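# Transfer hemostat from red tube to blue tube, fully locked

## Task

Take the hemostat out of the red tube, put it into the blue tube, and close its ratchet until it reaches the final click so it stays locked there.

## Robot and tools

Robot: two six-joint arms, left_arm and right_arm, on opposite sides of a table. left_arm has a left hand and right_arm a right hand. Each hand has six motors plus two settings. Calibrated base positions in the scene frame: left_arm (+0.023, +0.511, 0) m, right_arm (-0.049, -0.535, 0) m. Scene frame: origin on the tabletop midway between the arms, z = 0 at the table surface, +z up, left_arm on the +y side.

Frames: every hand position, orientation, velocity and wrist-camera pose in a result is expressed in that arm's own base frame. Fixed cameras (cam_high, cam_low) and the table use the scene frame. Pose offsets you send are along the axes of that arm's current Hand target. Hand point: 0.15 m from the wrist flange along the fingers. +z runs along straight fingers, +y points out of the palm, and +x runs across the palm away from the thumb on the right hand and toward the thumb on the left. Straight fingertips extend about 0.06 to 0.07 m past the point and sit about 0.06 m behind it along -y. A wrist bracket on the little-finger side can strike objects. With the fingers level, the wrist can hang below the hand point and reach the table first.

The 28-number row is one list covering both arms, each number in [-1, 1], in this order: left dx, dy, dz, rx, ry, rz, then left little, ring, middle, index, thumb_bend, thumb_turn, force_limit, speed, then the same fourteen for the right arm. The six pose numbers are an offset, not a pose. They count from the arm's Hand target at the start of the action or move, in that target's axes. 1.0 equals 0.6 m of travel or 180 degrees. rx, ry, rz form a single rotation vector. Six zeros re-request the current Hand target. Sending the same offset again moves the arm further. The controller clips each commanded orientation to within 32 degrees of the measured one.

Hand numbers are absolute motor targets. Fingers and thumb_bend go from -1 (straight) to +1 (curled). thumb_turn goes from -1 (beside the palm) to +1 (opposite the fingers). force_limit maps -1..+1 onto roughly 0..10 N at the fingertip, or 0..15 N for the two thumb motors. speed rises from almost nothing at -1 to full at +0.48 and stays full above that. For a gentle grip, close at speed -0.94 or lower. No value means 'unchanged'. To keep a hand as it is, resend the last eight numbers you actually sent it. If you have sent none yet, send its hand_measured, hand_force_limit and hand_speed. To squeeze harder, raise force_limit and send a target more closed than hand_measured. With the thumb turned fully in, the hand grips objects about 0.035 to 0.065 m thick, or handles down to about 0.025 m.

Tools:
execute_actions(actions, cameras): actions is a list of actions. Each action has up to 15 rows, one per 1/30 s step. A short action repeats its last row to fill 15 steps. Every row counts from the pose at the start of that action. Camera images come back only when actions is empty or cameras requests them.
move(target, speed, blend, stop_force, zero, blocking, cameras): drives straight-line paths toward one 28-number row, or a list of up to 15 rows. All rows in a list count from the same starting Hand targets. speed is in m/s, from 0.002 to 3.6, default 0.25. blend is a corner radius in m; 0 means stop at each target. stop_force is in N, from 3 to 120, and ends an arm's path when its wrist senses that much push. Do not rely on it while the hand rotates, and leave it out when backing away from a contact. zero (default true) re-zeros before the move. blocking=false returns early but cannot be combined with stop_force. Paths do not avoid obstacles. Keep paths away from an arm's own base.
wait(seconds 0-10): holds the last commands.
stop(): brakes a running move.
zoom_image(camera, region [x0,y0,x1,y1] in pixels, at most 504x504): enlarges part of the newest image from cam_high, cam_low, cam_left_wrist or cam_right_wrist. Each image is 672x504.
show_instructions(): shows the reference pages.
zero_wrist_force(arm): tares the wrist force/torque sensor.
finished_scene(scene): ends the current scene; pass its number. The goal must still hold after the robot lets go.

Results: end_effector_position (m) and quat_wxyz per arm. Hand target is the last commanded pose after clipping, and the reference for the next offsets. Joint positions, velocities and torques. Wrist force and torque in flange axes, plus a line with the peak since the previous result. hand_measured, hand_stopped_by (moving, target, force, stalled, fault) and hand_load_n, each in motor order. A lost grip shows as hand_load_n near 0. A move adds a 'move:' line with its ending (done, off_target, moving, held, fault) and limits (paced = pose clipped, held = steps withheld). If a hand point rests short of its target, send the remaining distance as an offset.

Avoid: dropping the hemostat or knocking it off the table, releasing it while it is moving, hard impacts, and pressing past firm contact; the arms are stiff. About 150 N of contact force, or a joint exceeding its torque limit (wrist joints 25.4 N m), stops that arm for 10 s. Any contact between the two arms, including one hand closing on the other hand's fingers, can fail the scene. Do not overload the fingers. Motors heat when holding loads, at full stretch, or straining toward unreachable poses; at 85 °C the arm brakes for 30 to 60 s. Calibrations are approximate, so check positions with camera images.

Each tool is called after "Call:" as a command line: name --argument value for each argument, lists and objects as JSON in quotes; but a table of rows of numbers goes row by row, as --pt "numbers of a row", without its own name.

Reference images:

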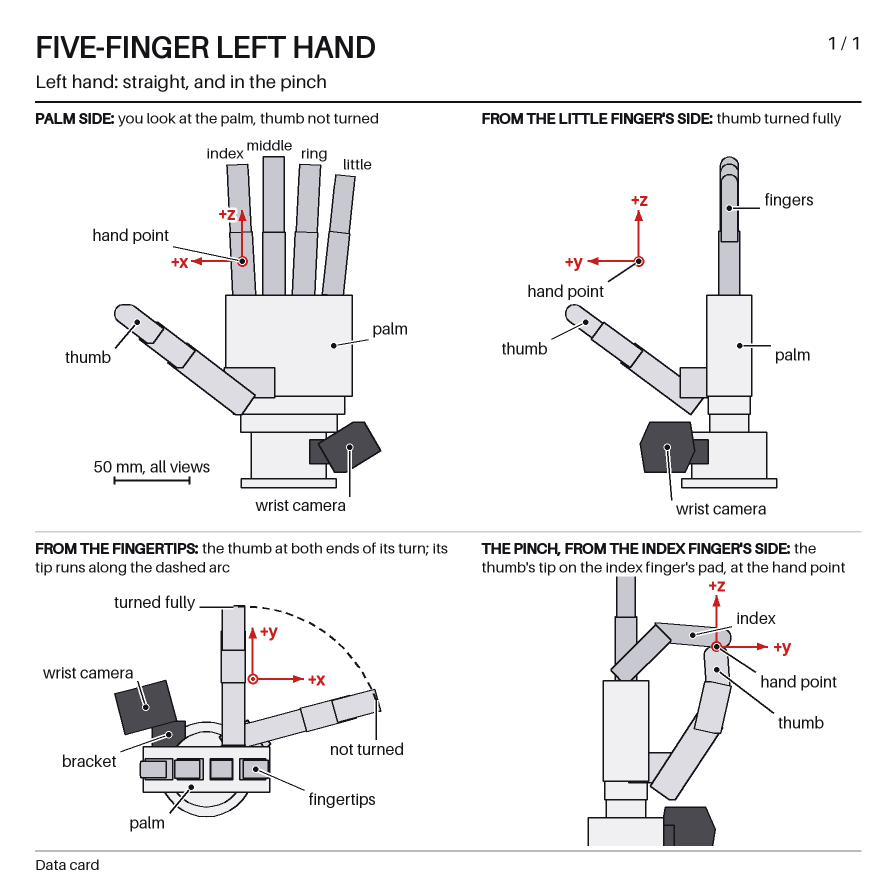

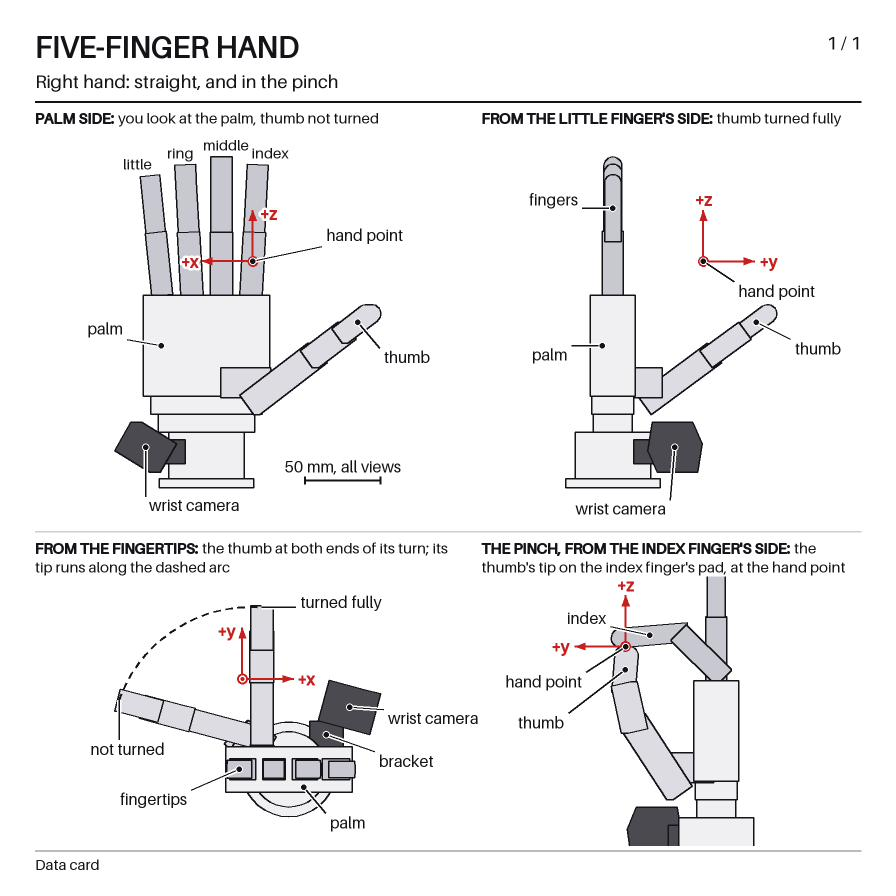

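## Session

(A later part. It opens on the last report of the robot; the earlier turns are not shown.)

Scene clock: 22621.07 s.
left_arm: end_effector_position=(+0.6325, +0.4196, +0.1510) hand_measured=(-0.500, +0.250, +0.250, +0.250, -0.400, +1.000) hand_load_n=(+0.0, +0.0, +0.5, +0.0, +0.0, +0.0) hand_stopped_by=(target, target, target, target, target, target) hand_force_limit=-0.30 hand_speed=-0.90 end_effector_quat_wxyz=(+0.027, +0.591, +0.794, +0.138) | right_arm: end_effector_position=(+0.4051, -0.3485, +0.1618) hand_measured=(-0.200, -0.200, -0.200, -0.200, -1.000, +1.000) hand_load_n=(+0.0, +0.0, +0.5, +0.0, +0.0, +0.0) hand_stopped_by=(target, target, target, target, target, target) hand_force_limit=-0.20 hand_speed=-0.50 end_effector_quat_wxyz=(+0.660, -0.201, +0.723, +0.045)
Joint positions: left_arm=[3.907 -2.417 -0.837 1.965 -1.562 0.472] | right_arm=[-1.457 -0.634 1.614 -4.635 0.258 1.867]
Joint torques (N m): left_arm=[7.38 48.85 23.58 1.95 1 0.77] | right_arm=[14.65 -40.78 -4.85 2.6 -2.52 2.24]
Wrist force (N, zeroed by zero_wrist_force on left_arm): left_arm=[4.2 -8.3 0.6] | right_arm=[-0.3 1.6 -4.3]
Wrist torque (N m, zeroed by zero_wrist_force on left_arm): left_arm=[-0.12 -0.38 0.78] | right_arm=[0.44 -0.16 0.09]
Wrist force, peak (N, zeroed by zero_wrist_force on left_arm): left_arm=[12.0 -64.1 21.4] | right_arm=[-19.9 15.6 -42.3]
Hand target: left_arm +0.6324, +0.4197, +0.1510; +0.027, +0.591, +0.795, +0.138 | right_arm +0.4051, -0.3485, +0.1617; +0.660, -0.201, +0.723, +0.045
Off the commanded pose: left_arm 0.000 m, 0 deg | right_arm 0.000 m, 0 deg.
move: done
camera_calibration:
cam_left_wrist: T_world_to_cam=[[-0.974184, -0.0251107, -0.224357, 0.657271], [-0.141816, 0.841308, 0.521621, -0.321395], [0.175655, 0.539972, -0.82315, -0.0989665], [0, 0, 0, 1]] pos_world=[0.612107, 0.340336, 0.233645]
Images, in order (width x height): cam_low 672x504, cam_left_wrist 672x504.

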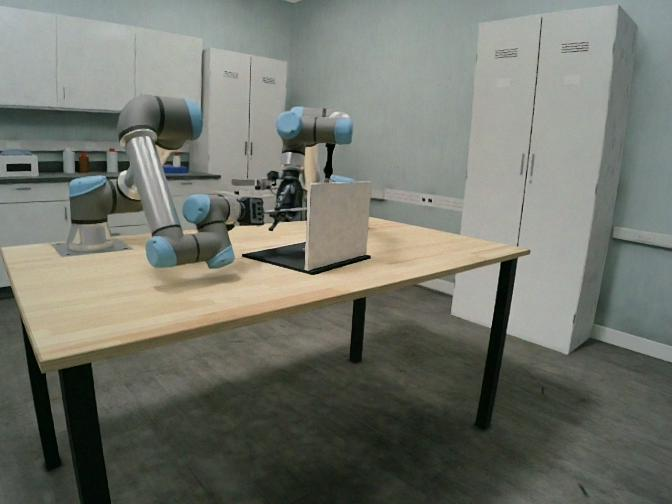

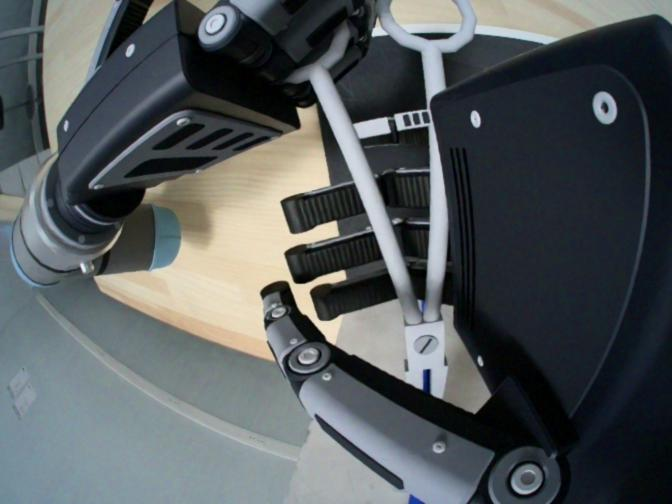

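Call:
move --pt "0 0 0 0 0 0 -0.5 0.25 0.25 0.25 -0.4 1 -0.3 -0.9 -0.0233 0 -0.003 0 0 0 -0.2 -0.2 -0.2 -0.2 -1 1 -0.2 -0.5" --pt "0 0 0 0 0 0 -0.5 0.25 0.25 0.25 -0.4 1 -0.3 -0.9 -0.027 0 -0.0085 0 -0.0333 0 -0.2 -0.2 -0.2 -0.2 -1 1 -0.2 -0.5" --speed 0.015 --cameras '["cam_left_wrist","cam_low","cam_high"]'

Call:
zoom_image --camera "cam_left_wrist" --region '[140, 0, 520, 380]'

Call:
zoom_image --camera "cam_low" --region '[232, 182, 292, 232]'

Scene clock: 22735.73 s.
left_arm: end_effector_position=(+0.6324, +0.4197, +0.1510) hand_measured=(-0.500, +0.250, +0.250, +0.250, -0.400, +1.000) hand_load_n=(+0.5, +0.0, +0.0, +1.0, +0.0, +0.0) hand_stopped_by=(target, target, target, target, target, target) hand_force_limit=-0.30 hand_speed=-0.90 end_effector_quat_wxyz=(+0.027, +0.591, +0.795, +0.138) | right_arm: end_effector_position=(+0.4011, -0.3465, +0.1781) hand_measured=(-0.200, -0.200, -0.200, -0.200, -1.000, +1.000) hand_load_n=(+0.0, -4.0, +0.5, +0.0, +0.0, +0.0) hand_stopped_by=(target, target, target, target, target, target) hand_force_limit=-0.20 hand_speed=-0.50 end_effector_quat_wxyz=(+0.697, -0.198, +0.687, +0.056) end_effector_velocity=(+0.000, +0.001, +0.000) end_effector_angular_velocity=(-0.001, +0.002, +0.002)
Joint positions: left_arm=[3.907 -2.417 -0.837 1.965 -1.562 0.472] | right_arm=[-1.459 -0.634 1.727 -4.325 0.25 1.459]
Joint velocities: left_arm=[within noise] | right_arm=[0.001 0 0 -0.006 0.001 0.006]
Joint torques (N m): left_arm=[9.88 11.39 -7.6 4.77 -1.71 0.7] | right_arm=[20.97 -57.45 -15.46 1.95 2.76 3.03]
Wrist force (N, zeroed by zero_wrist_force on left_arm): left_arm=[1.4 0.3 -64.3] | right_arm=[54.1 3.8 -10.2]
Wrist torque (N m, zeroed by zero_wrist_force on left_arm): left_arm=[3.43 -5.00 0.01] | right_arm=[0.56 1.80 3.17]
Wrist force, peak (N, zeroed by zero_wrist_force on left_arm): left_arm=[3.5 10.2 -109.1] | right_arm=[79.8 -11.3 -7.6]
Hand target: left_arm +0.6324, +0.4197, +0.1510; +0.027, +0.591, +0.795, +0.138 | right_arm +0.4011, -0.3465, +0.1781; +0.697, -0.198, +0.687, +0.056
Off the commanded pose: left_arm 0.000 m, 0 deg | right_arm 0.000 m, 0 deg.
move: done
camera_calibration:
cam_left_wrist: T_world_to_cam=[[-0.974184, -0.0251089, -0.224356, 0.657273], [-0.141814, 0.841308, 0.521621, -0.321481], [0.175655, 0.539972, -0.82315, -0.0990205], [0, 0, 0, 1]] pos_world=[0.612107, 0.340436, 0.233645]
Images, in order (width x height): cam_high 672x504, cam_low 672x504, cam_left_wrist 672x504.

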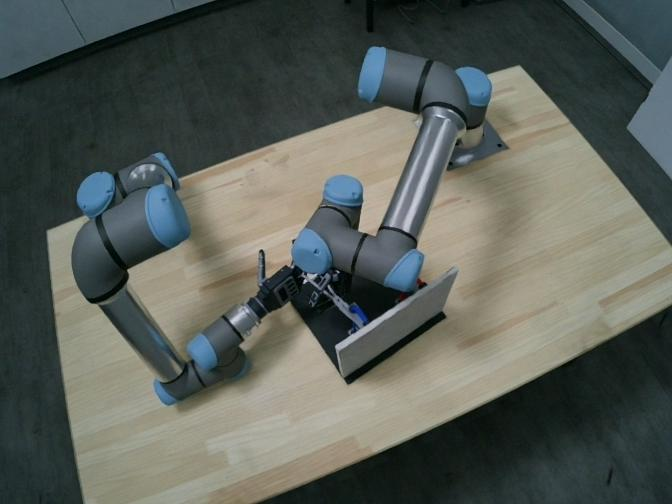

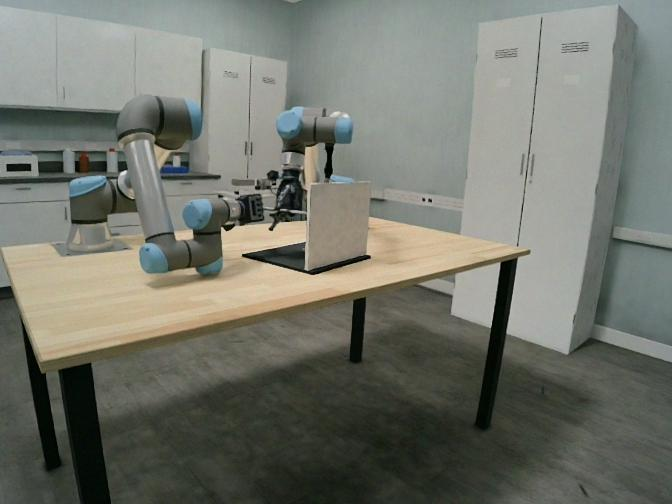

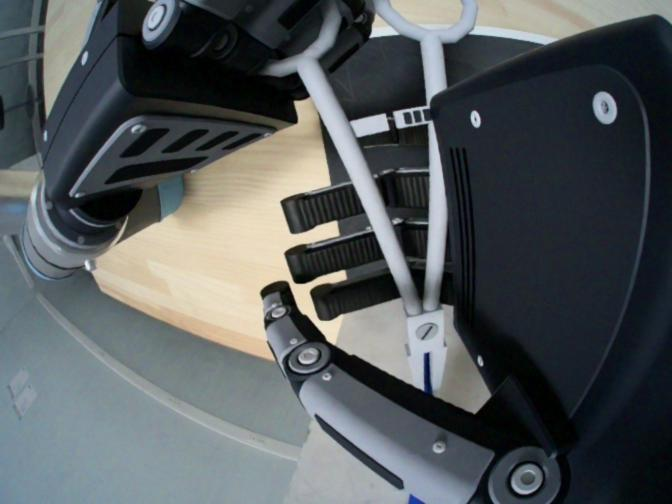

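Scaled by 1.326 from the camera's 672x504 image, which has a finer 960x720 frame.

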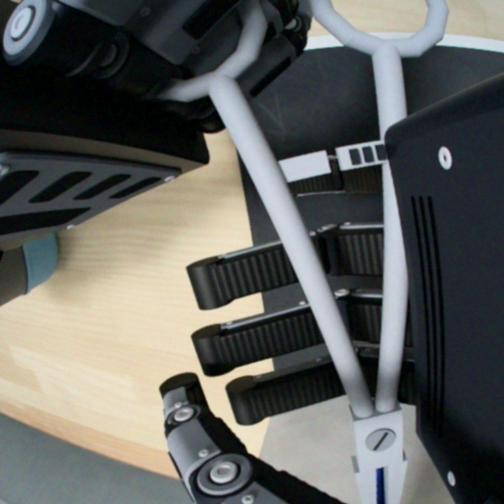

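Scaled by 8.400 from the camera's 672x504 image, which has a finer 960x720 frame.

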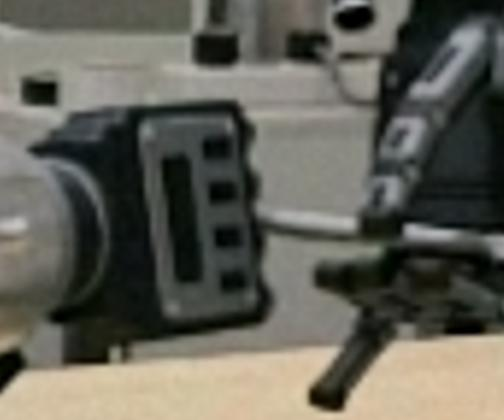

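Call:
move --target '[0,0,0,0,0,0,-0.5,0.25,0.25,0.25,-0.4,1,-0.3,-0.9,0.0167,0,0,0,0,0,-0.2,-0.2,-0.2,-0.2,-1,1,-0.2,-0.5]' --speed 0.02 --cameras '["cam_left_wrist","cam_low"]'

Call:
zoom_image --camera "cam_low" --region '[232, 182, 292, 232]'

Call:
zoom_image --camera "cam_left_wrist" --region '[140, 0, 520, 380]'

Scene clock: 22753.30 s.
left_arm: end_effector_position=(+0.6324, +0.4196, +0.1508) hand_measured=(-0.500, +0.250, +0.250, +0.250, -0.400, +1.000) hand_load_n=(+0.0, +0.0, +0.0, +1.0, +0.0, +0.0) hand_stopped_by=(target, target, target, target, target, target) hand_force_limit=-0.30 hand_speed=-0.90 end_effector_quat_wxyz=(+0.027, +0.591, +0.795, +0.138) | right_arm: end_effector_position=(+0.4016, -0.3480, +0.1712) hand_measured=(-0.200, -0.200, -0.200, -0.200, -1.000, +1.000) hand_load_n=(+0.0, +0.0, +0.5, +0.0, +0.0, -0.5) hand_stopped_by=(target, target, target, target, target, target) hand_force_limit=-0.20 hand_speed=-0.50 end_effector_quat_wxyz=(+0.697, -0.198, +0.687, +0.056)
Joint positions: left_arm=[3.907 -2.417 -0.837 1.965 -1.562 0.472] | right_arm=[-1.459 -0.618 1.717 -4.332 0.25 1.459]
Joint torques (N m): left_arm=[6.25 55.77 20.02 -3.11 1.51 0.81] | right_arm=[1.52 -41.98 -10.22 0.63 0.14 -0.05]
Wrist force (N, zeroed by zero_wrist_force on left_arm): left_arm=[2.1 2.2 -3.1] | right_arm=[7.7 3.5 1.7]
Wrist torque (N m, zeroed by zero_wrist_force on left_arm): left_arm=[0.55 -0.70 -0.10] | right_arm=[0.19 -0.16 0.94]
Wrist force, peak (N, zeroed by zero_wrist_force on left_arm): left_arm=[1.7 -0.2 -64.7] | right_arm=[54.4 4.5 -10.6]
Hand target: left_arm +0.6324, +0.4197, +0.1510; +0.027, +0.591, +0.795, +0.138 | right_arm +0.4016, -0.3480, +0.1712; +0.697, -0.198, +0.687, +0.056 (not the last commanded pose)
Off the commanded pose: left_arm 0.000 m, 0 deg | right_arm 0.003 m, 0 deg.
FORCE FAULT: contact force on the right arm reached its limit, and that arm stopped. The contact can be on any part of that arm, not only on its tool. That arm's remaining commands of this call were not run. That arm is still stopped at the end of this call. That arm stays stopped for about 10 more seconds. Until then a move that you send moves the other arm only, and its call returns only when the move has ended. Once the stop has ended, the next robot result says so. If the stop ends while you think or write, that arm runs what you send next, counted from a new Hand target: where the arm stands when the stop ends. While its stop runs, that arm, its gripper or tool too, takes no new command. Until it ends, the stop uses up actions while you think or wait. An arm that is not stopped still takes commands.
move: fault (right_arm)
camera_calibration:
cam_left_wrist: T_world_to_cam=[[-0.974233, -0.0251656, -0.224133, 0.657249], [-0.141707, 0.841414, 0.52148, -0.321498], [0.175466, 0.539805, -0.8233, -0.0988947], [0, 0, 0, 1]] pos_world=[0.612108, 0.340436, 0.233546]
Images, in order (width x height): cam_low 672x504, cam_left_wrist 672x504.

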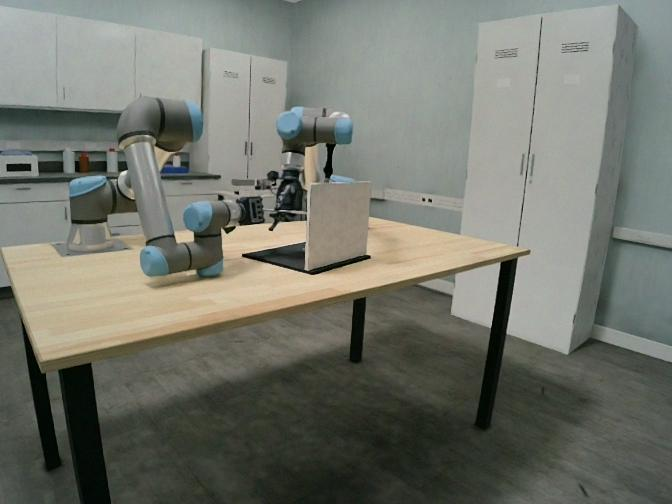

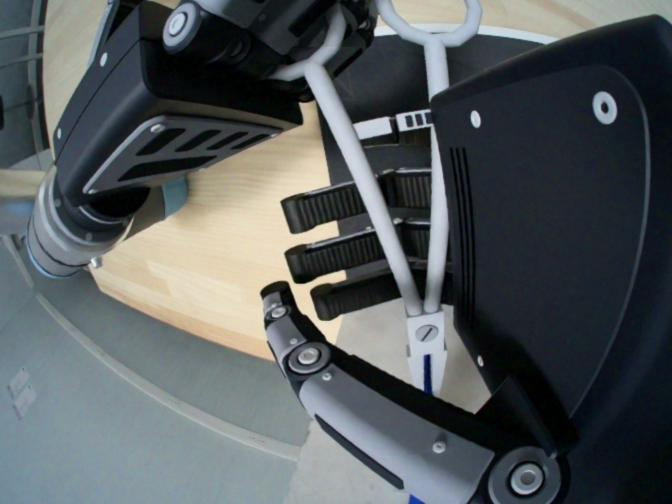

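Scaled by 8.400 from the camera's 672x504 image, which has a finer 960x720 frame.

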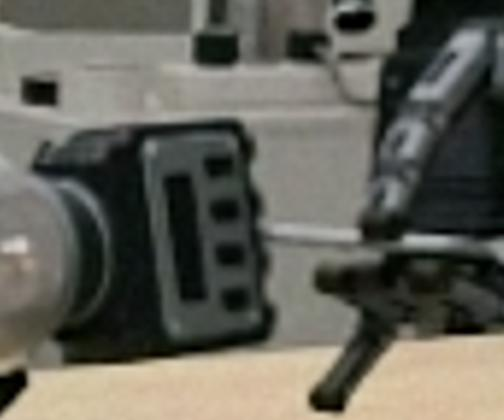

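Scaled by 1.326 from the camera's 672x504 image, which has a finer 960x720 frame.

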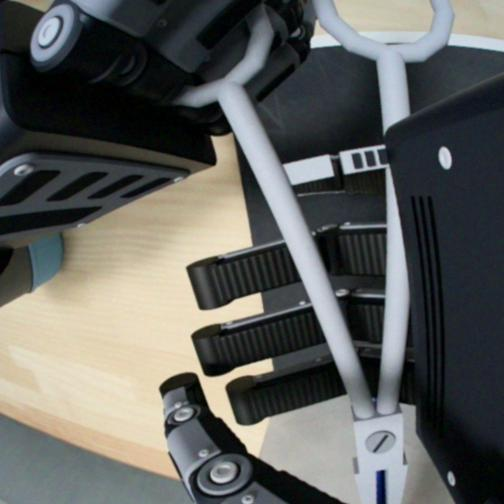

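Call:
zoom_image --camera "cam_low" --region '[258, 196, 302, 226]'

Call:
wait --seconds 0.1 --cameras '["all"]'

Scaled by 11.455 from the camera's 672x504 image, which has a finer 960x720 frame.

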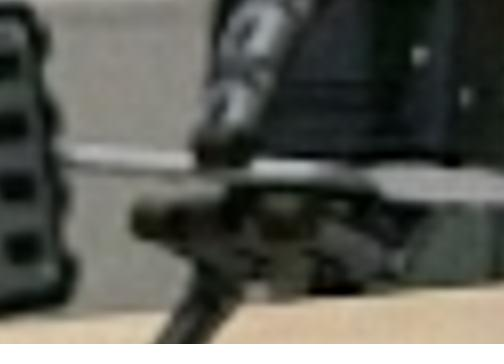

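Scene clock: 22817.20 s.
left_arm: end_effector_position=(+0.6324, +0.4197, +0.1510) hand_measured=(-0.500, +0.250, +0.250, +0.250, -0.400, +1.000) hand_load_n=(+0.0, +0.0, +0.0, +1.0, +0.0, +0.0) hand_stopped_by=(target, target, target, target, target, target) hand_force_limit=-0.30 hand_speed=-0.90 end_effector_quat_wxyz=(+0.027, +0.591, +0.795, +0.138) | right_arm: end_effector_position=(+0.4016, -0.3480, +0.1712) hand_measured=(-0.200, -0.200, -0.200, -0.200, -1.000, +1.000) hand_load_n=(+0.0, +0.0, +0.5, +0.0, +0.0, +0.0) hand_stopped_by=(target, target, target, target, target, target) hand_force_limit=-0.20 hand_speed=-0.50 end_effector_quat_wxyz=(+0.697, -0.198, +0.687, +0.056)
Joint positions: left_arm=[3.907 -2.417 -0.837 1.965 -1.562 0.472] | right_arm=[-1.459 -0.618 1.717 -4.332 0.25 1.459]
Joint torques (N m): left_arm=[-13.43 56.36 30.37 0.6 1.37 0.96] | right_arm=[2.6 -43.61 -8.42 0.8 0.15 0.15]
Wrist force (N, zeroed by zero_wrist_force on left_arm): left_arm=[2.1 0.8 -2.3] | right_arm=[6.8 3.7 1.4]
Wrist torque (N m, zeroed by zero_wrist_force on left_arm): left_arm=[0.43 -0.70 -0.04] | right_arm=[0.24 -0.14 0.90]
Wrist force, peak (N, zeroed by zero_wrist_force on left_arm): left_arm=[2.4 1.9 -3.0] | right_arm=[7.6 3.5 1.7]
Hand target: left_arm +0.6324, +0.4197, +0.1510; +0.027, +0.591, +0.795, +0.138 | right_arm +0.4016, -0.3480, +0.1712; +0.697, -0.198, +0.687, +0.056 (not the last commanded pose)
Off the commanded pose: left_arm 0.000 m, 0 deg | right_arm 0.003 m, 0 deg.
FORCE FAULT, CONTINUED: the right arm's stop, for the force fault that an earlier result reported, is over. The rest of the stop counts as 20 of the actions that you can send in this scene. That arm's target is now where it stood when the stop ended, not its last command. That arm accepts commands again.
wait: 0.10 s; at rest from the start
camera_calibration:
cam_left_wrist: T_world_to_cam=[[-0.974201, -0.0251625, -0.224273, 0.657283], [-0.141802, 0.841346, 0.521564, -0.321488], [0.175568, 0.539911, -0.823209, -0.0989323], [0, 0, 0, 1]] pos_world=[0.612108, 0.340436, 0.233646]
cam_right_wrist: T_world_to_cam=[[-0.329645, 0.822631, -0.463263, 0.492849], [-0.524943, 0.24814, 0.814163, 0.172075], [0.78471, 0.511572, 0.350036, -0.0871182], [0, 0, 0, 1]] pos_world=[0.321157, -0.403564, 0.118716]

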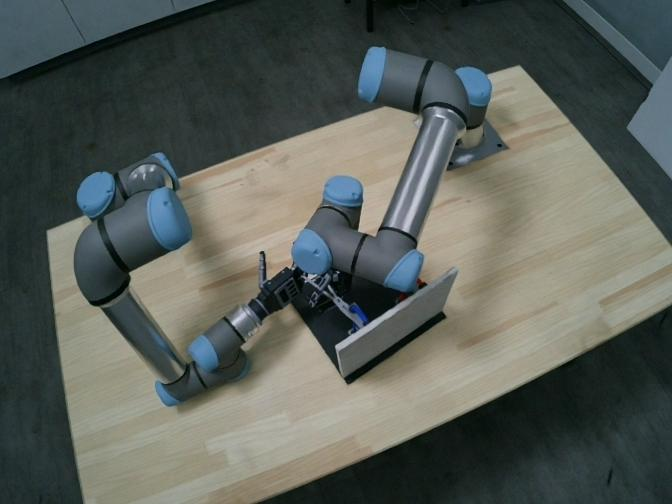

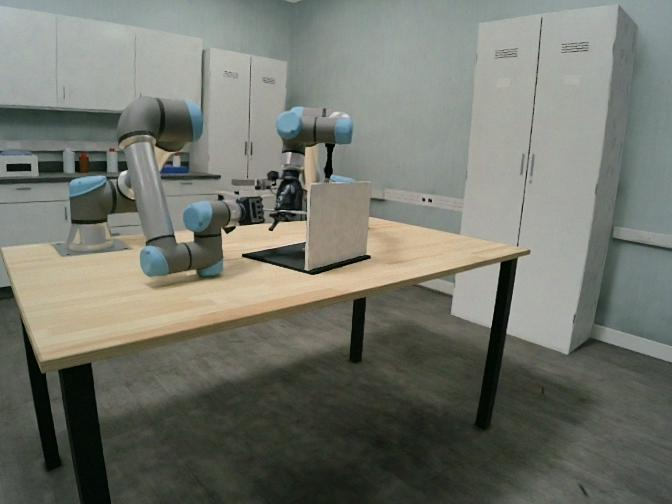

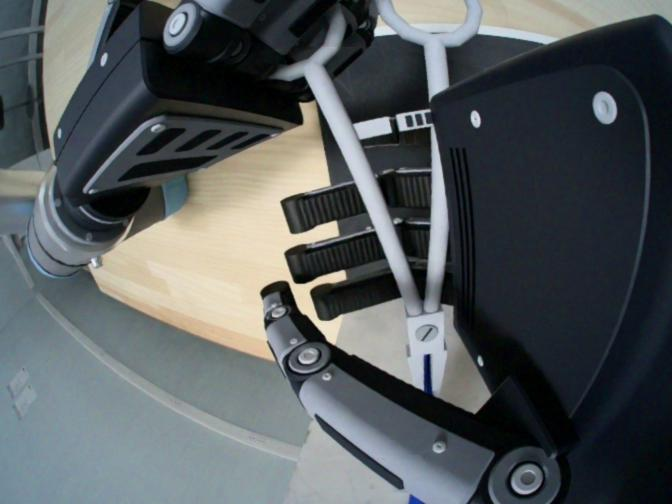

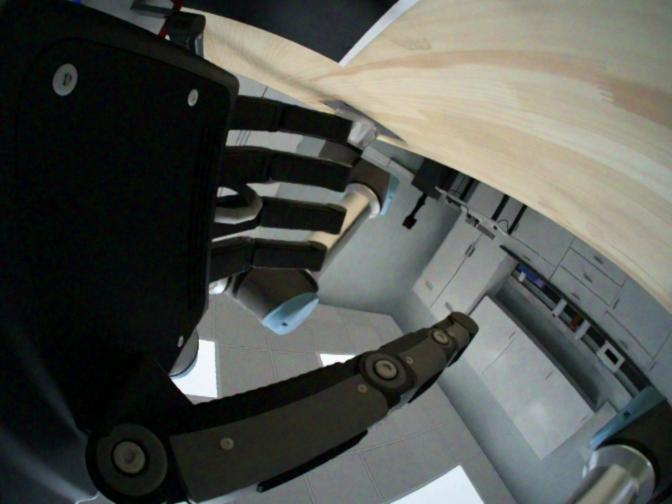

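Call:
zoom_image --camera "cam_left_wrist" --region '[330, 40, 450, 130]'

Call:
zoom_image --camera "cam_left_wrist" --region '[330, 130, 450, 220]'

Call:
zoom_image --camera "cam_left_wrist" --region '[370, 220, 470, 295]'

Call:
zoom_image --camera "cam_left_wrist" --region '[380, 300, 480, 400]'

Scaled by 4.200 from the camera's 672x504 image, which has a finer 960x720 frame.

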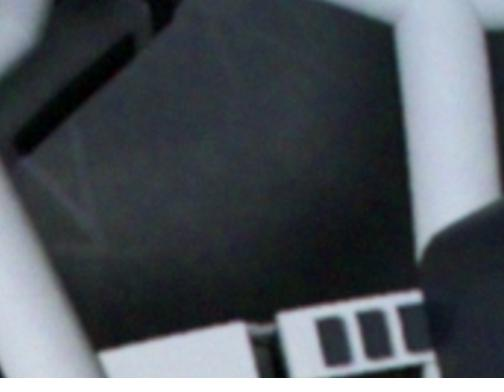

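Scaled by 4.200 from the camera's 672x504 image, which has a finer 960x720 frame.

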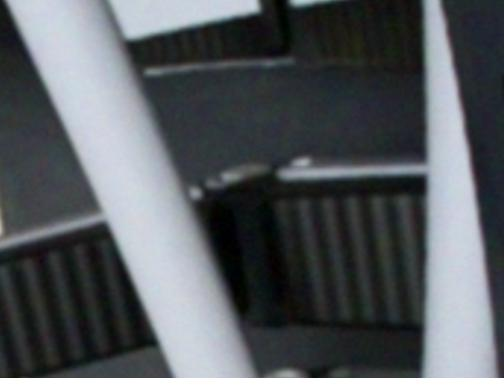

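Scaled by 5.040 from the camera's 672x504 image, which has a finer 960x720 frame.

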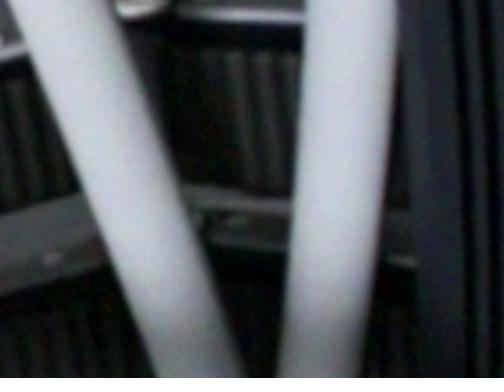

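Scaled by 5.040 from the camera's 672x504 image, which has a finer 960x720 frame.

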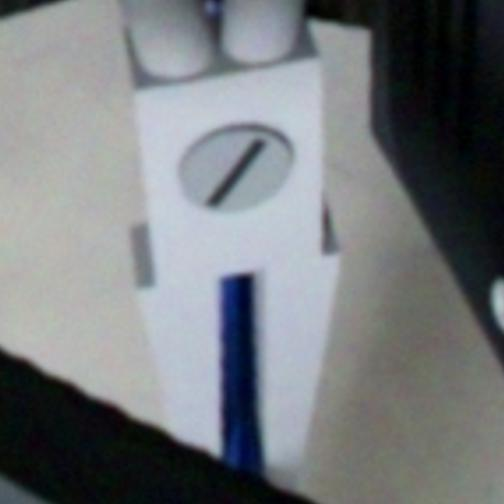

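Call:
move --pt "0 0 0 0 0 0 -0.5 0.25 0.25 0.25 -0.4 1 -0.3 -0.9 -0.005 0 0 0 0 0 -0.2 -0.2 -0.2 -0.2 -1 1 -0.2 -0.5" --pt "0 0 0 0 0 0 -0.5 0.25 0.25 0.25 -0.4 1 -0.3 -0.9 -0.005 0 0.025 0 0 0 -0.2 -0.2 -0.2 -0.2 -1 1 -0.2 -0.5" --speed 0.005 --stop_force 30 --cameras '["cam_left_wrist","cam_low"]'

Call:
zoom_image --camera "cam_left_wrist" --region '[140, 0, 520, 380]'

Call:
zoom_image --camera "cam_left_wrist" --region '[370, 105, 430, 145]'

Scene clock: 22865.97 s.
left_arm: end_effector_position=(+0.6324, +0.4196, +0.1510) hand_measured=(-0.500, +0.250, +0.250, +0.250, -0.400, +1.000) hand_load_n=(+0.0, +0.5, +0.0, +1.0, +0.0, +0.0) hand_stopped_by=(target, target, target, target, target, target) hand_force_limit=-0.30 hand_speed=-0.90 end_effector_quat_wxyz=(+0.027, +0.591, +0.795, +0.138) | right_arm: end_effector_position=(+0.4048, -0.3461, +0.1741) hand_measured=(-0.200, -0.200, -0.200, -0.200, -1.000, +1.000) hand_load_n=(+0.0, -3.0, +0.0, +0.0, +0.0, -0.5) hand_stopped_by=(target, target, target, target, target, target) hand_force_limit=-0.20 hand_speed=-0.50 end_effector_quat_wxyz=(+0.697, -0.198, +0.687, +0.056)
Joint positions: left_arm=[3.907 -2.417 -0.837 1.965 -1.562 0.472] | right_arm=[-1.452 -0.624 1.72 -4.331 0.243 1.462]
Joint torques (N m): left_arm=[-6.32 26.33 5.92 7.34 4.29 1] | right_arm=[1.46 -50.94 -6.7 4.66 0 -1.59]
Wrist force (N, zeroed by zero_wrist_force on left_arm): left_arm=[7.0 -29.9 -33.0] | right_arm=[24.4 17.6 -25.6]
Wrist torque (N m, zeroed by zero_wrist_force on left_arm): left_arm=[1.11 -3.01 1.79] | right_arm=[2.02 1.45 2.10]
Wrist force, peak (N, zeroed by zero_wrist_force on left_arm): left_arm=[8.4 -35.4 -33.8] | right_arm=[24.5 18.1 -30.2]
Hand target: left_arm +0.6324, +0.4197, +0.1510; +0.027, +0.591, +0.795, +0.138 | right_arm +0.4048, -0.3461, +0.1741; +0.697, -0.198, +0.687, +0.056 (not the last commanded pose)
Off the commanded pose: left_arm 0.000 m, 0 deg | right_arm 0.011 m, 0 deg.
move: contact (right_arm); path passed 1 of 2 targets
camera_calibration:
cam_left_wrist: T_world_to_cam=[[-0.974205, -0.0251746, -0.224255, 0.657282], [-0.141792, 0.841374, 0.521521, -0.321409], [0.175553, 0.539866, -0.823241, -0.0988465], [0, 0, 0, 1]] pos_world=[0.612108, 0.340336, 0.233646]
Images, in order (width x height): cam_low 672x504, cam_left_wrist 672x504.

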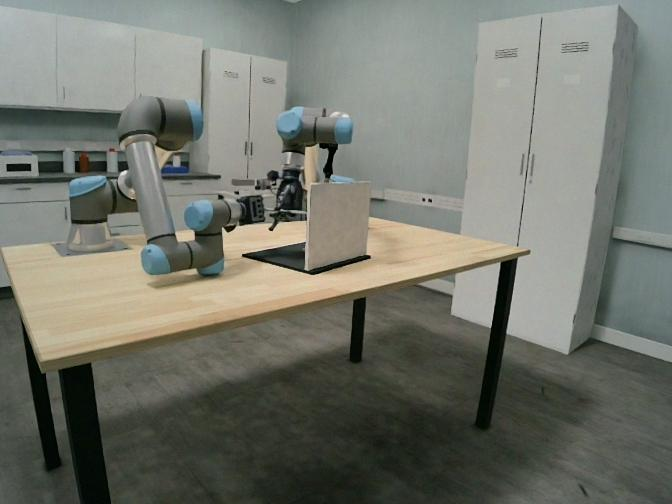

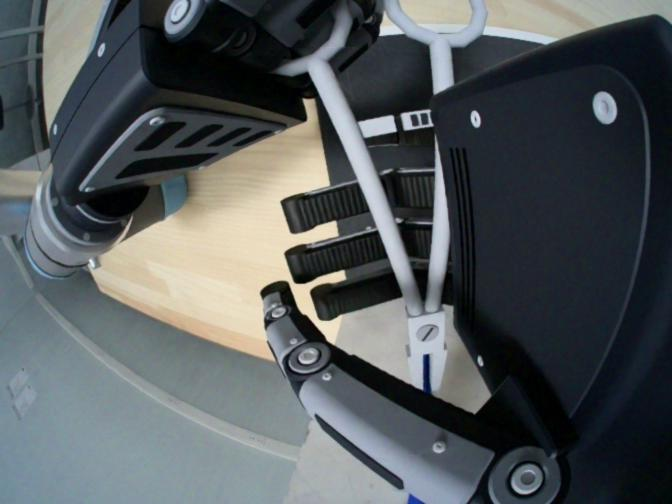

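Scaled by 1.326 from the camera's 672x504 image, which has a finer 960x720 frame.

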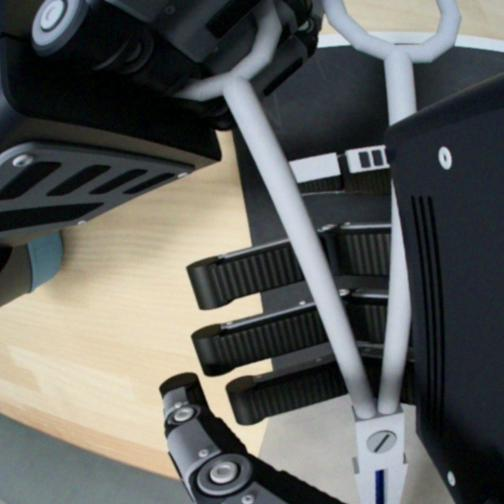

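Scaled by 8.400 from the camera's 672x504 image, which has a finer 960x720 frame.

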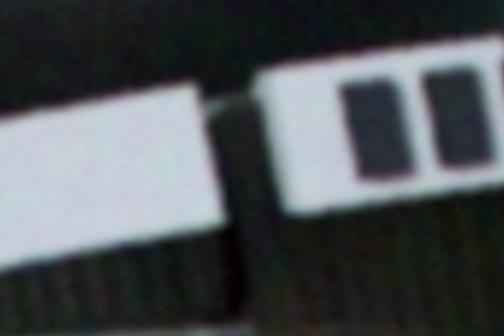

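Call:
move --pt "0 0 0 0 0 0 -0.5 0.25 0.25 0.25 -0.4 1 -0.3 -0.9 0.008 0 -0.012 0 0 0 -0.2 -0.2 -0.2 -0.2 -1 1 -0.2 -0.5" --pt "0 -0.012 0 0 0 0 -0.5 0.25 0.25 0.25 -0.4 1 -0.3 -0.9 0.008 0 -0.012 0 0 0 -0.2 -0.2 -0.2 -0.2 -1 1 -0.2 -0.5" --speed 0.01 --cameras '["cam_left_wrist","cam_low"]'

Call:
zoom_image --camera "cam_left_wrist" --region '[140, 0, 520, 380]'

Call:
zoom_image --camera "cam_low" --region '[232, 182, 292, 232]'

Scene clock: 22901.03 s.
left_arm: end_effector_position=(+0.6289, +0.4187, +0.1500) hand_measured=(-0.500, +0.250, +0.250, +0.250, -0.400, +1.000) hand_load_n=(+0.0, +0.0, +0.0, +0.0, -0.5, +0.0) hand_stopped_by=(target, target, target, target, target, target) hand_force_limit=-0.30 hand_speed=-0.90 end_effector_quat_wxyz=(+0.027, +0.591, +0.795, +0.138) | right_arm: end_effector_position=(+0.4002, -0.3491, +0.1711) hand_measured=(-0.200, -0.200, -0.200, -0.200, -1.000, +1.000) hand_load_n=(+0.0, -0.5, +0.0, +0.5, +0.0, +0.0) hand_stopped_by=(target, target, target, target, target, target) hand_force_limit=-0.20 hand_speed=-0.50 end_effector_quat_wxyz=(+0.697, -0.197, +0.687, +0.056)
Joint positions: left_arm=[3.91 -2.406 -0.859 1.977 -1.562 0.475] | right_arm=[-1.462 -0.618 1.717 -4.332 0.251 1.459]
Joint torques (N m): left_arm=[5.75 42.72 30.34 -2.95 1.36 1.77] | right_arm=[0.48 -42.88 -9.61 0.7 0.2 -0.11]
Wrist force (N, zeroed by zero_wrist_force on left_arm): left_arm=[1.4 2.1 0.9] | right_arm=[2.2 10.6 1.8]
Wrist torque (N m, zeroed by zero_wrist_force on left_arm): left_arm=[0.24 -0.18 -0.11] | right_arm=[0.42 -0.28 0.85]
Wrist force, peak (N, zeroed by zero_wrist_force on left_arm): left_arm=[7.2 -30.2 -33.1] | right_arm=[24.8 18.0 -25.6]
Hand target: left_arm +0.6289, +0.4187, +0.1500; +0.027, +0.591, +0.795, +0.138 (not the last commanded pose) | right_arm +0.4002, -0.3491, +0.1711; +0.697, -0.197, +0.687, +0.056 (not the last commanded pose)
Off the commanded pose: left_arm 0.003 m, 0 deg | right_arm 0.002 m, 0 deg.
FORCE FAULT: contact force on the right arm reached its limit, and that arm stopped. The contact can be on any part of that arm, not only on its tool. That arm's remaining commands of this call were not run. That arm is still stopped at the end of this call. That arm stays stopped for about 10 more seconds. Until then a move that you send moves the other arm only, and its call returns only when the move has ended. Once the stop has ended, the next robot result says so. If the stop ends while you think or write, that arm runs what you send next, counted from a new Hand target: where the arm stands when the stop ends. While its stop runs, that arm, its gripper or tool too, takes no new command. Until it ends, the stop uses up actions while you think or wait. An arm that is not stopped still takes commands.
move: fault (right_arm); path passed 1 of 2 targets
camera_calibration:
cam_left_wrist: T_world_to_cam=[[-0.974201, -0.0251616, -0.224276, 0.653526], [-0.141817, 0.841301, 0.521633, -0.320627], [0.175558, 0.539981, -0.823164, -0.0986119], [0, 0, 0, 1]] pos_world=[0.608508, 0.339436, 0.232646]
Images, in order (width x height): cam_low 672x504, cam_left_wrist 672x504.

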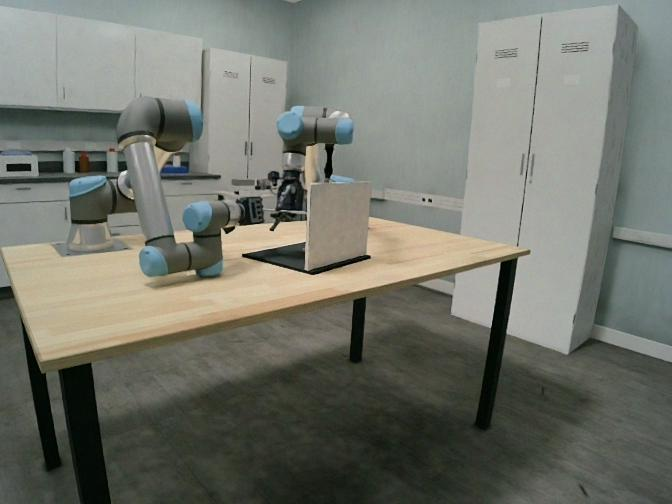

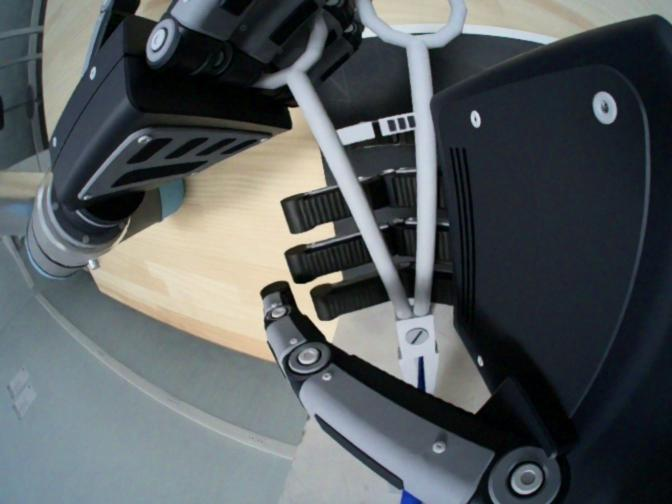

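Scaled by 1.326 from the camera's 672x504 image, which has a finer 960x720 frame.

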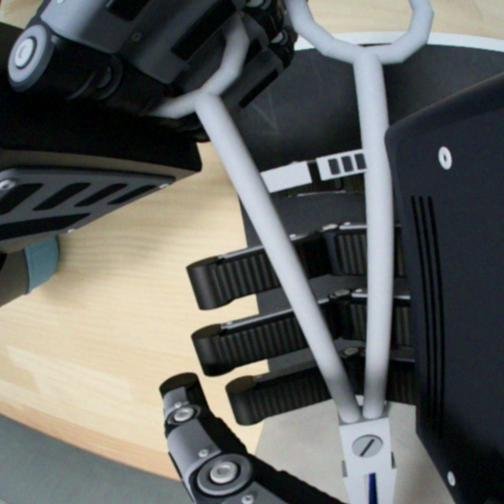

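Scaled by 8.400 from the camera's 672x504 image, which has a finer 960x720 frame.

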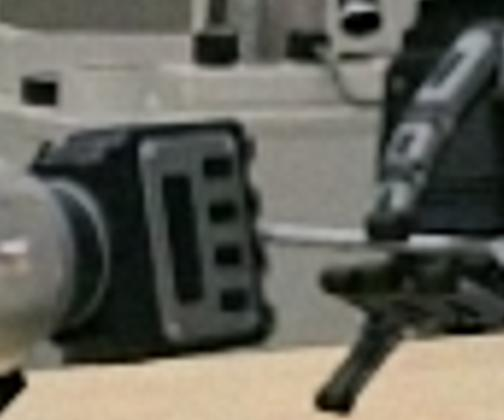

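Call:
move --target '[0,-0.004,0.02,0,0,0,-0.5,0.25,0.25,0.25,-0.4,1,-0.3,-0.9,0,0,0,0,0,0,-0.2,-0.2,-0.2,-0.2,-1,1,-0.2,-0.5]' --speed 0.015 --stop_force 6 --cameras '[]'

Call:
wait --seconds 8 --cameras '["cam_left_wrist","cam_low"]'

Call:
zoom_image --camera "cam_left_wrist" --region '[140, 0, 520, 380]'

Call:
zoom_image --camera "cam_low" --region '[232, 182, 292, 232]'

Scene clock: 22917.17 s.
left_arm: end_effector_position=(+0.6290, +0.4188, +0.1492) hand_measured=(-0.500, +0.250, +0.250, +0.250, -0.400, +1.000) hand_load_n=(+0.0, +0.0, +0.0, +0.0, +0.0, +0.0) hand_stopped_by=(target, target, target, target, target, target) hand_force_limit=-0.30 hand_speed=-0.90 end_effector_quat_wxyz=(+0.027, +0.591, +0.794, +0.138) | right_arm: end_effector_position=(+0.4002, -0.3491, +0.1711) hand_measured=(-0.200, -0.200, -0.200, -0.200, -1.000, +1.000) hand_load_n=(+0.0, -1.0, +0.0, +0.0, +0.0, +0.0) hand_stopped_by=(target, target, target, target, target, target) hand_force_limit=-0.20 hand_speed=-0.50 end_effector_quat_wxyz=(+0.697, -0.197, +0.687, +0.056)
Joint positions: left_arm=[3.909 -2.407 -0.86 1.978 -1.562 0.474] | right_arm=[-1.462 -0.618 1.717 -4.332 0.251 1.459]
Joint torques (N m): left_arm=[-3.46 53.86 28.92 0.03 0.01 -0.02] | right_arm=[1.19 -42.05 -8.45 0.6 0.24 -0.11]
Wrist force (N, zeroed by zero_wrist_force on left_arm): left_arm=[2.3 0.5 -5.5] | right_arm=[6.2 12.6 -0.8]
Wrist torque (N m, zeroed by zero_wrist_force on left_arm): left_arm=[0.46 -0.66 0.02] | right_arm=[0.63 -0.06 1.05]
Wrist force, peak (N, zeroed by zero_wrist_force on left_arm): left_arm=[3.0 0.4 -10.8] | right_arm=[10.2 13.8 -1.4]
Hand target: left_arm +0.6290, +0.4188, +0.1492; +0.027, +0.591, +0.794, +0.138 (not the last commanded pose) | right_arm +0.4002, -0.3491, +0.1711; +0.697, -0.197, +0.687, +0.056
Off the commanded pose: left_arm 0.011 m, 0 deg | right_arm 0.000 m, 0 deg.
FORCE FAULT, CONTINUED: the right arm's stop, for the force fault that an earlier result reported, is over. The rest of the stop counts as 19 of the actions that you can send in this scene. The stop ended before this call began, so that arm ran this call's commands, counted from a new Hand target: where the arm stood when the stop ended. During its stop the right arm's controller moved it back a little.
move: contact (left_arm)
No camera images: "cameras" was empty.

Scene clock: 22925.17 s.
left_arm: end_effector_position=(+0.6290, +0.4188, +0.1492) hand_measured=(-0.500, +0.250, +0.250, +0.250, -0.400, +1.000) hand_load_n=(+0.0, +0.0, +0.0, +0.5, +0.0, -0.5) hand_stopped_by=(target, target, target, target, target, target) hand_force_limit=-0.30 hand_speed=-0.90 end_effector_quat_wxyz=(+0.027, +0.591, +0.794, +0.138) | right_arm: end_effector_position=(+0.4002, -0.3491, +0.1711) hand_measured=(-0.200, -0.200, -0.200, -0.200, -1.000, +1.000) hand_load_n=(+0.0, -0.5, +0.5, +0.0, -0.5, +0.0) hand_stopped_by=(target, target, target, target, target, target) hand_force_limit=-0.20 hand_speed=-0.50 end_effector_quat_wxyz=(+0.697, -0.197, +0.687, +0.056)
Joint positions: left_arm=[3.909 -2.407 -0.86 1.979 -1.562 0.474] | right_arm=[-1.462 -0.618 1.717 -4.332 0.251 1.459]
Joint torques (N m): left_arm=[-3.27 54.39 29.04 0.96 -0.08 -0.04] | right_arm=[1.3 -42.74 -7.69 0.79 0 0.09]
Wrist force (N, zeroed by zero_wrist_force on left_arm): left_arm=[2.5 0.4 -5.4] | right_arm=[6.2 12.5 -0.7]
Wrist torque (N m, zeroed by zero_wrist_force on left_arm): left_arm=[0.45 -0.69 0.04] | right_arm=[0.60 -0.07 1.04]
Wrist force, peak (N, zeroed by zero_wrist_force on left_arm): left_arm=[2.2 0.2 -5.9] | right_arm=[6.4 12.8 -0.7]
Hand target: left_arm +0.6290, +0.4188, +0.1492; +0.027, +0.591, +0.794, +0.138 (not the last commanded pose) | right_arm +0.4002, -0.3491, +0.1711; +0.697, -0.197, +0.687, +0.056
Off the commanded pose: left_arm 0.011 m, 0 deg | right_arm 0.000 m, 0 deg.
wait: 8.00 s; at rest by 0.17 s
camera_calibration:
cam_left_wrist: T_world_to_cam=[[-0.974169, -0.0251612, -0.224415, 0.653556], [-0.141898, 0.841279, 0.521647, -0.320211], [0.17567, 0.540016, -0.823118, -0.0994506], [0, 0, 0, 1]] pos_world=[0.608707, 0.339536, 0.231845]
Images, in order (width x height): cam_low 672x504, cam_left_wrist 672x504.

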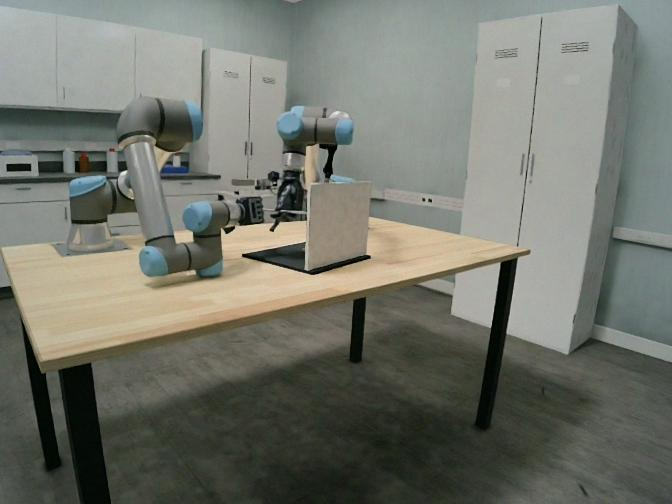

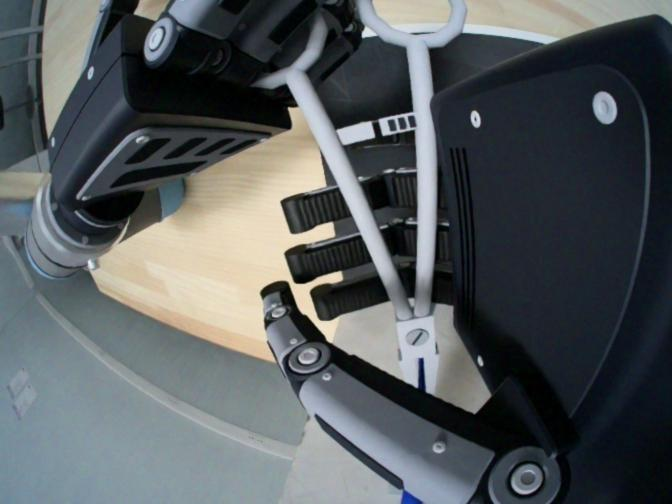

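Scaled by 1.326 from the camera's 672x504 image, which has a finer 960x720 frame.

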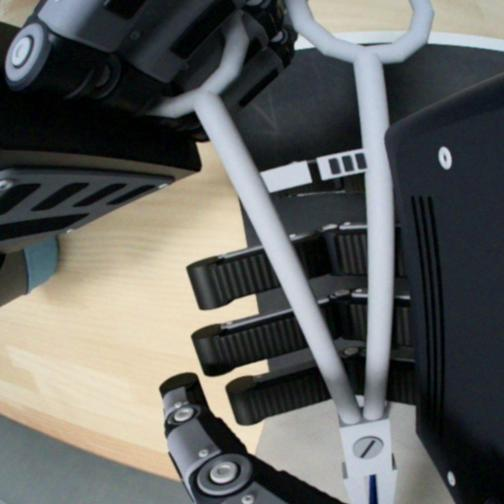

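Scaled by 8.400 from the camera's 672x504 image, which has a finer 960x720 frame.

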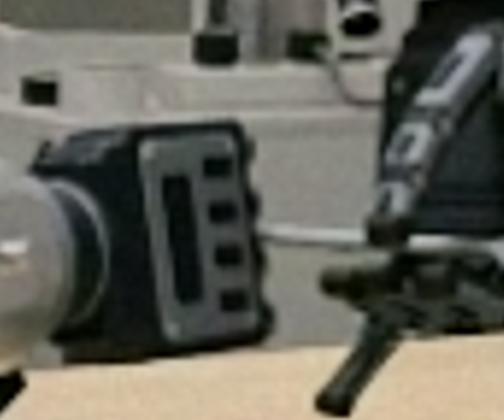

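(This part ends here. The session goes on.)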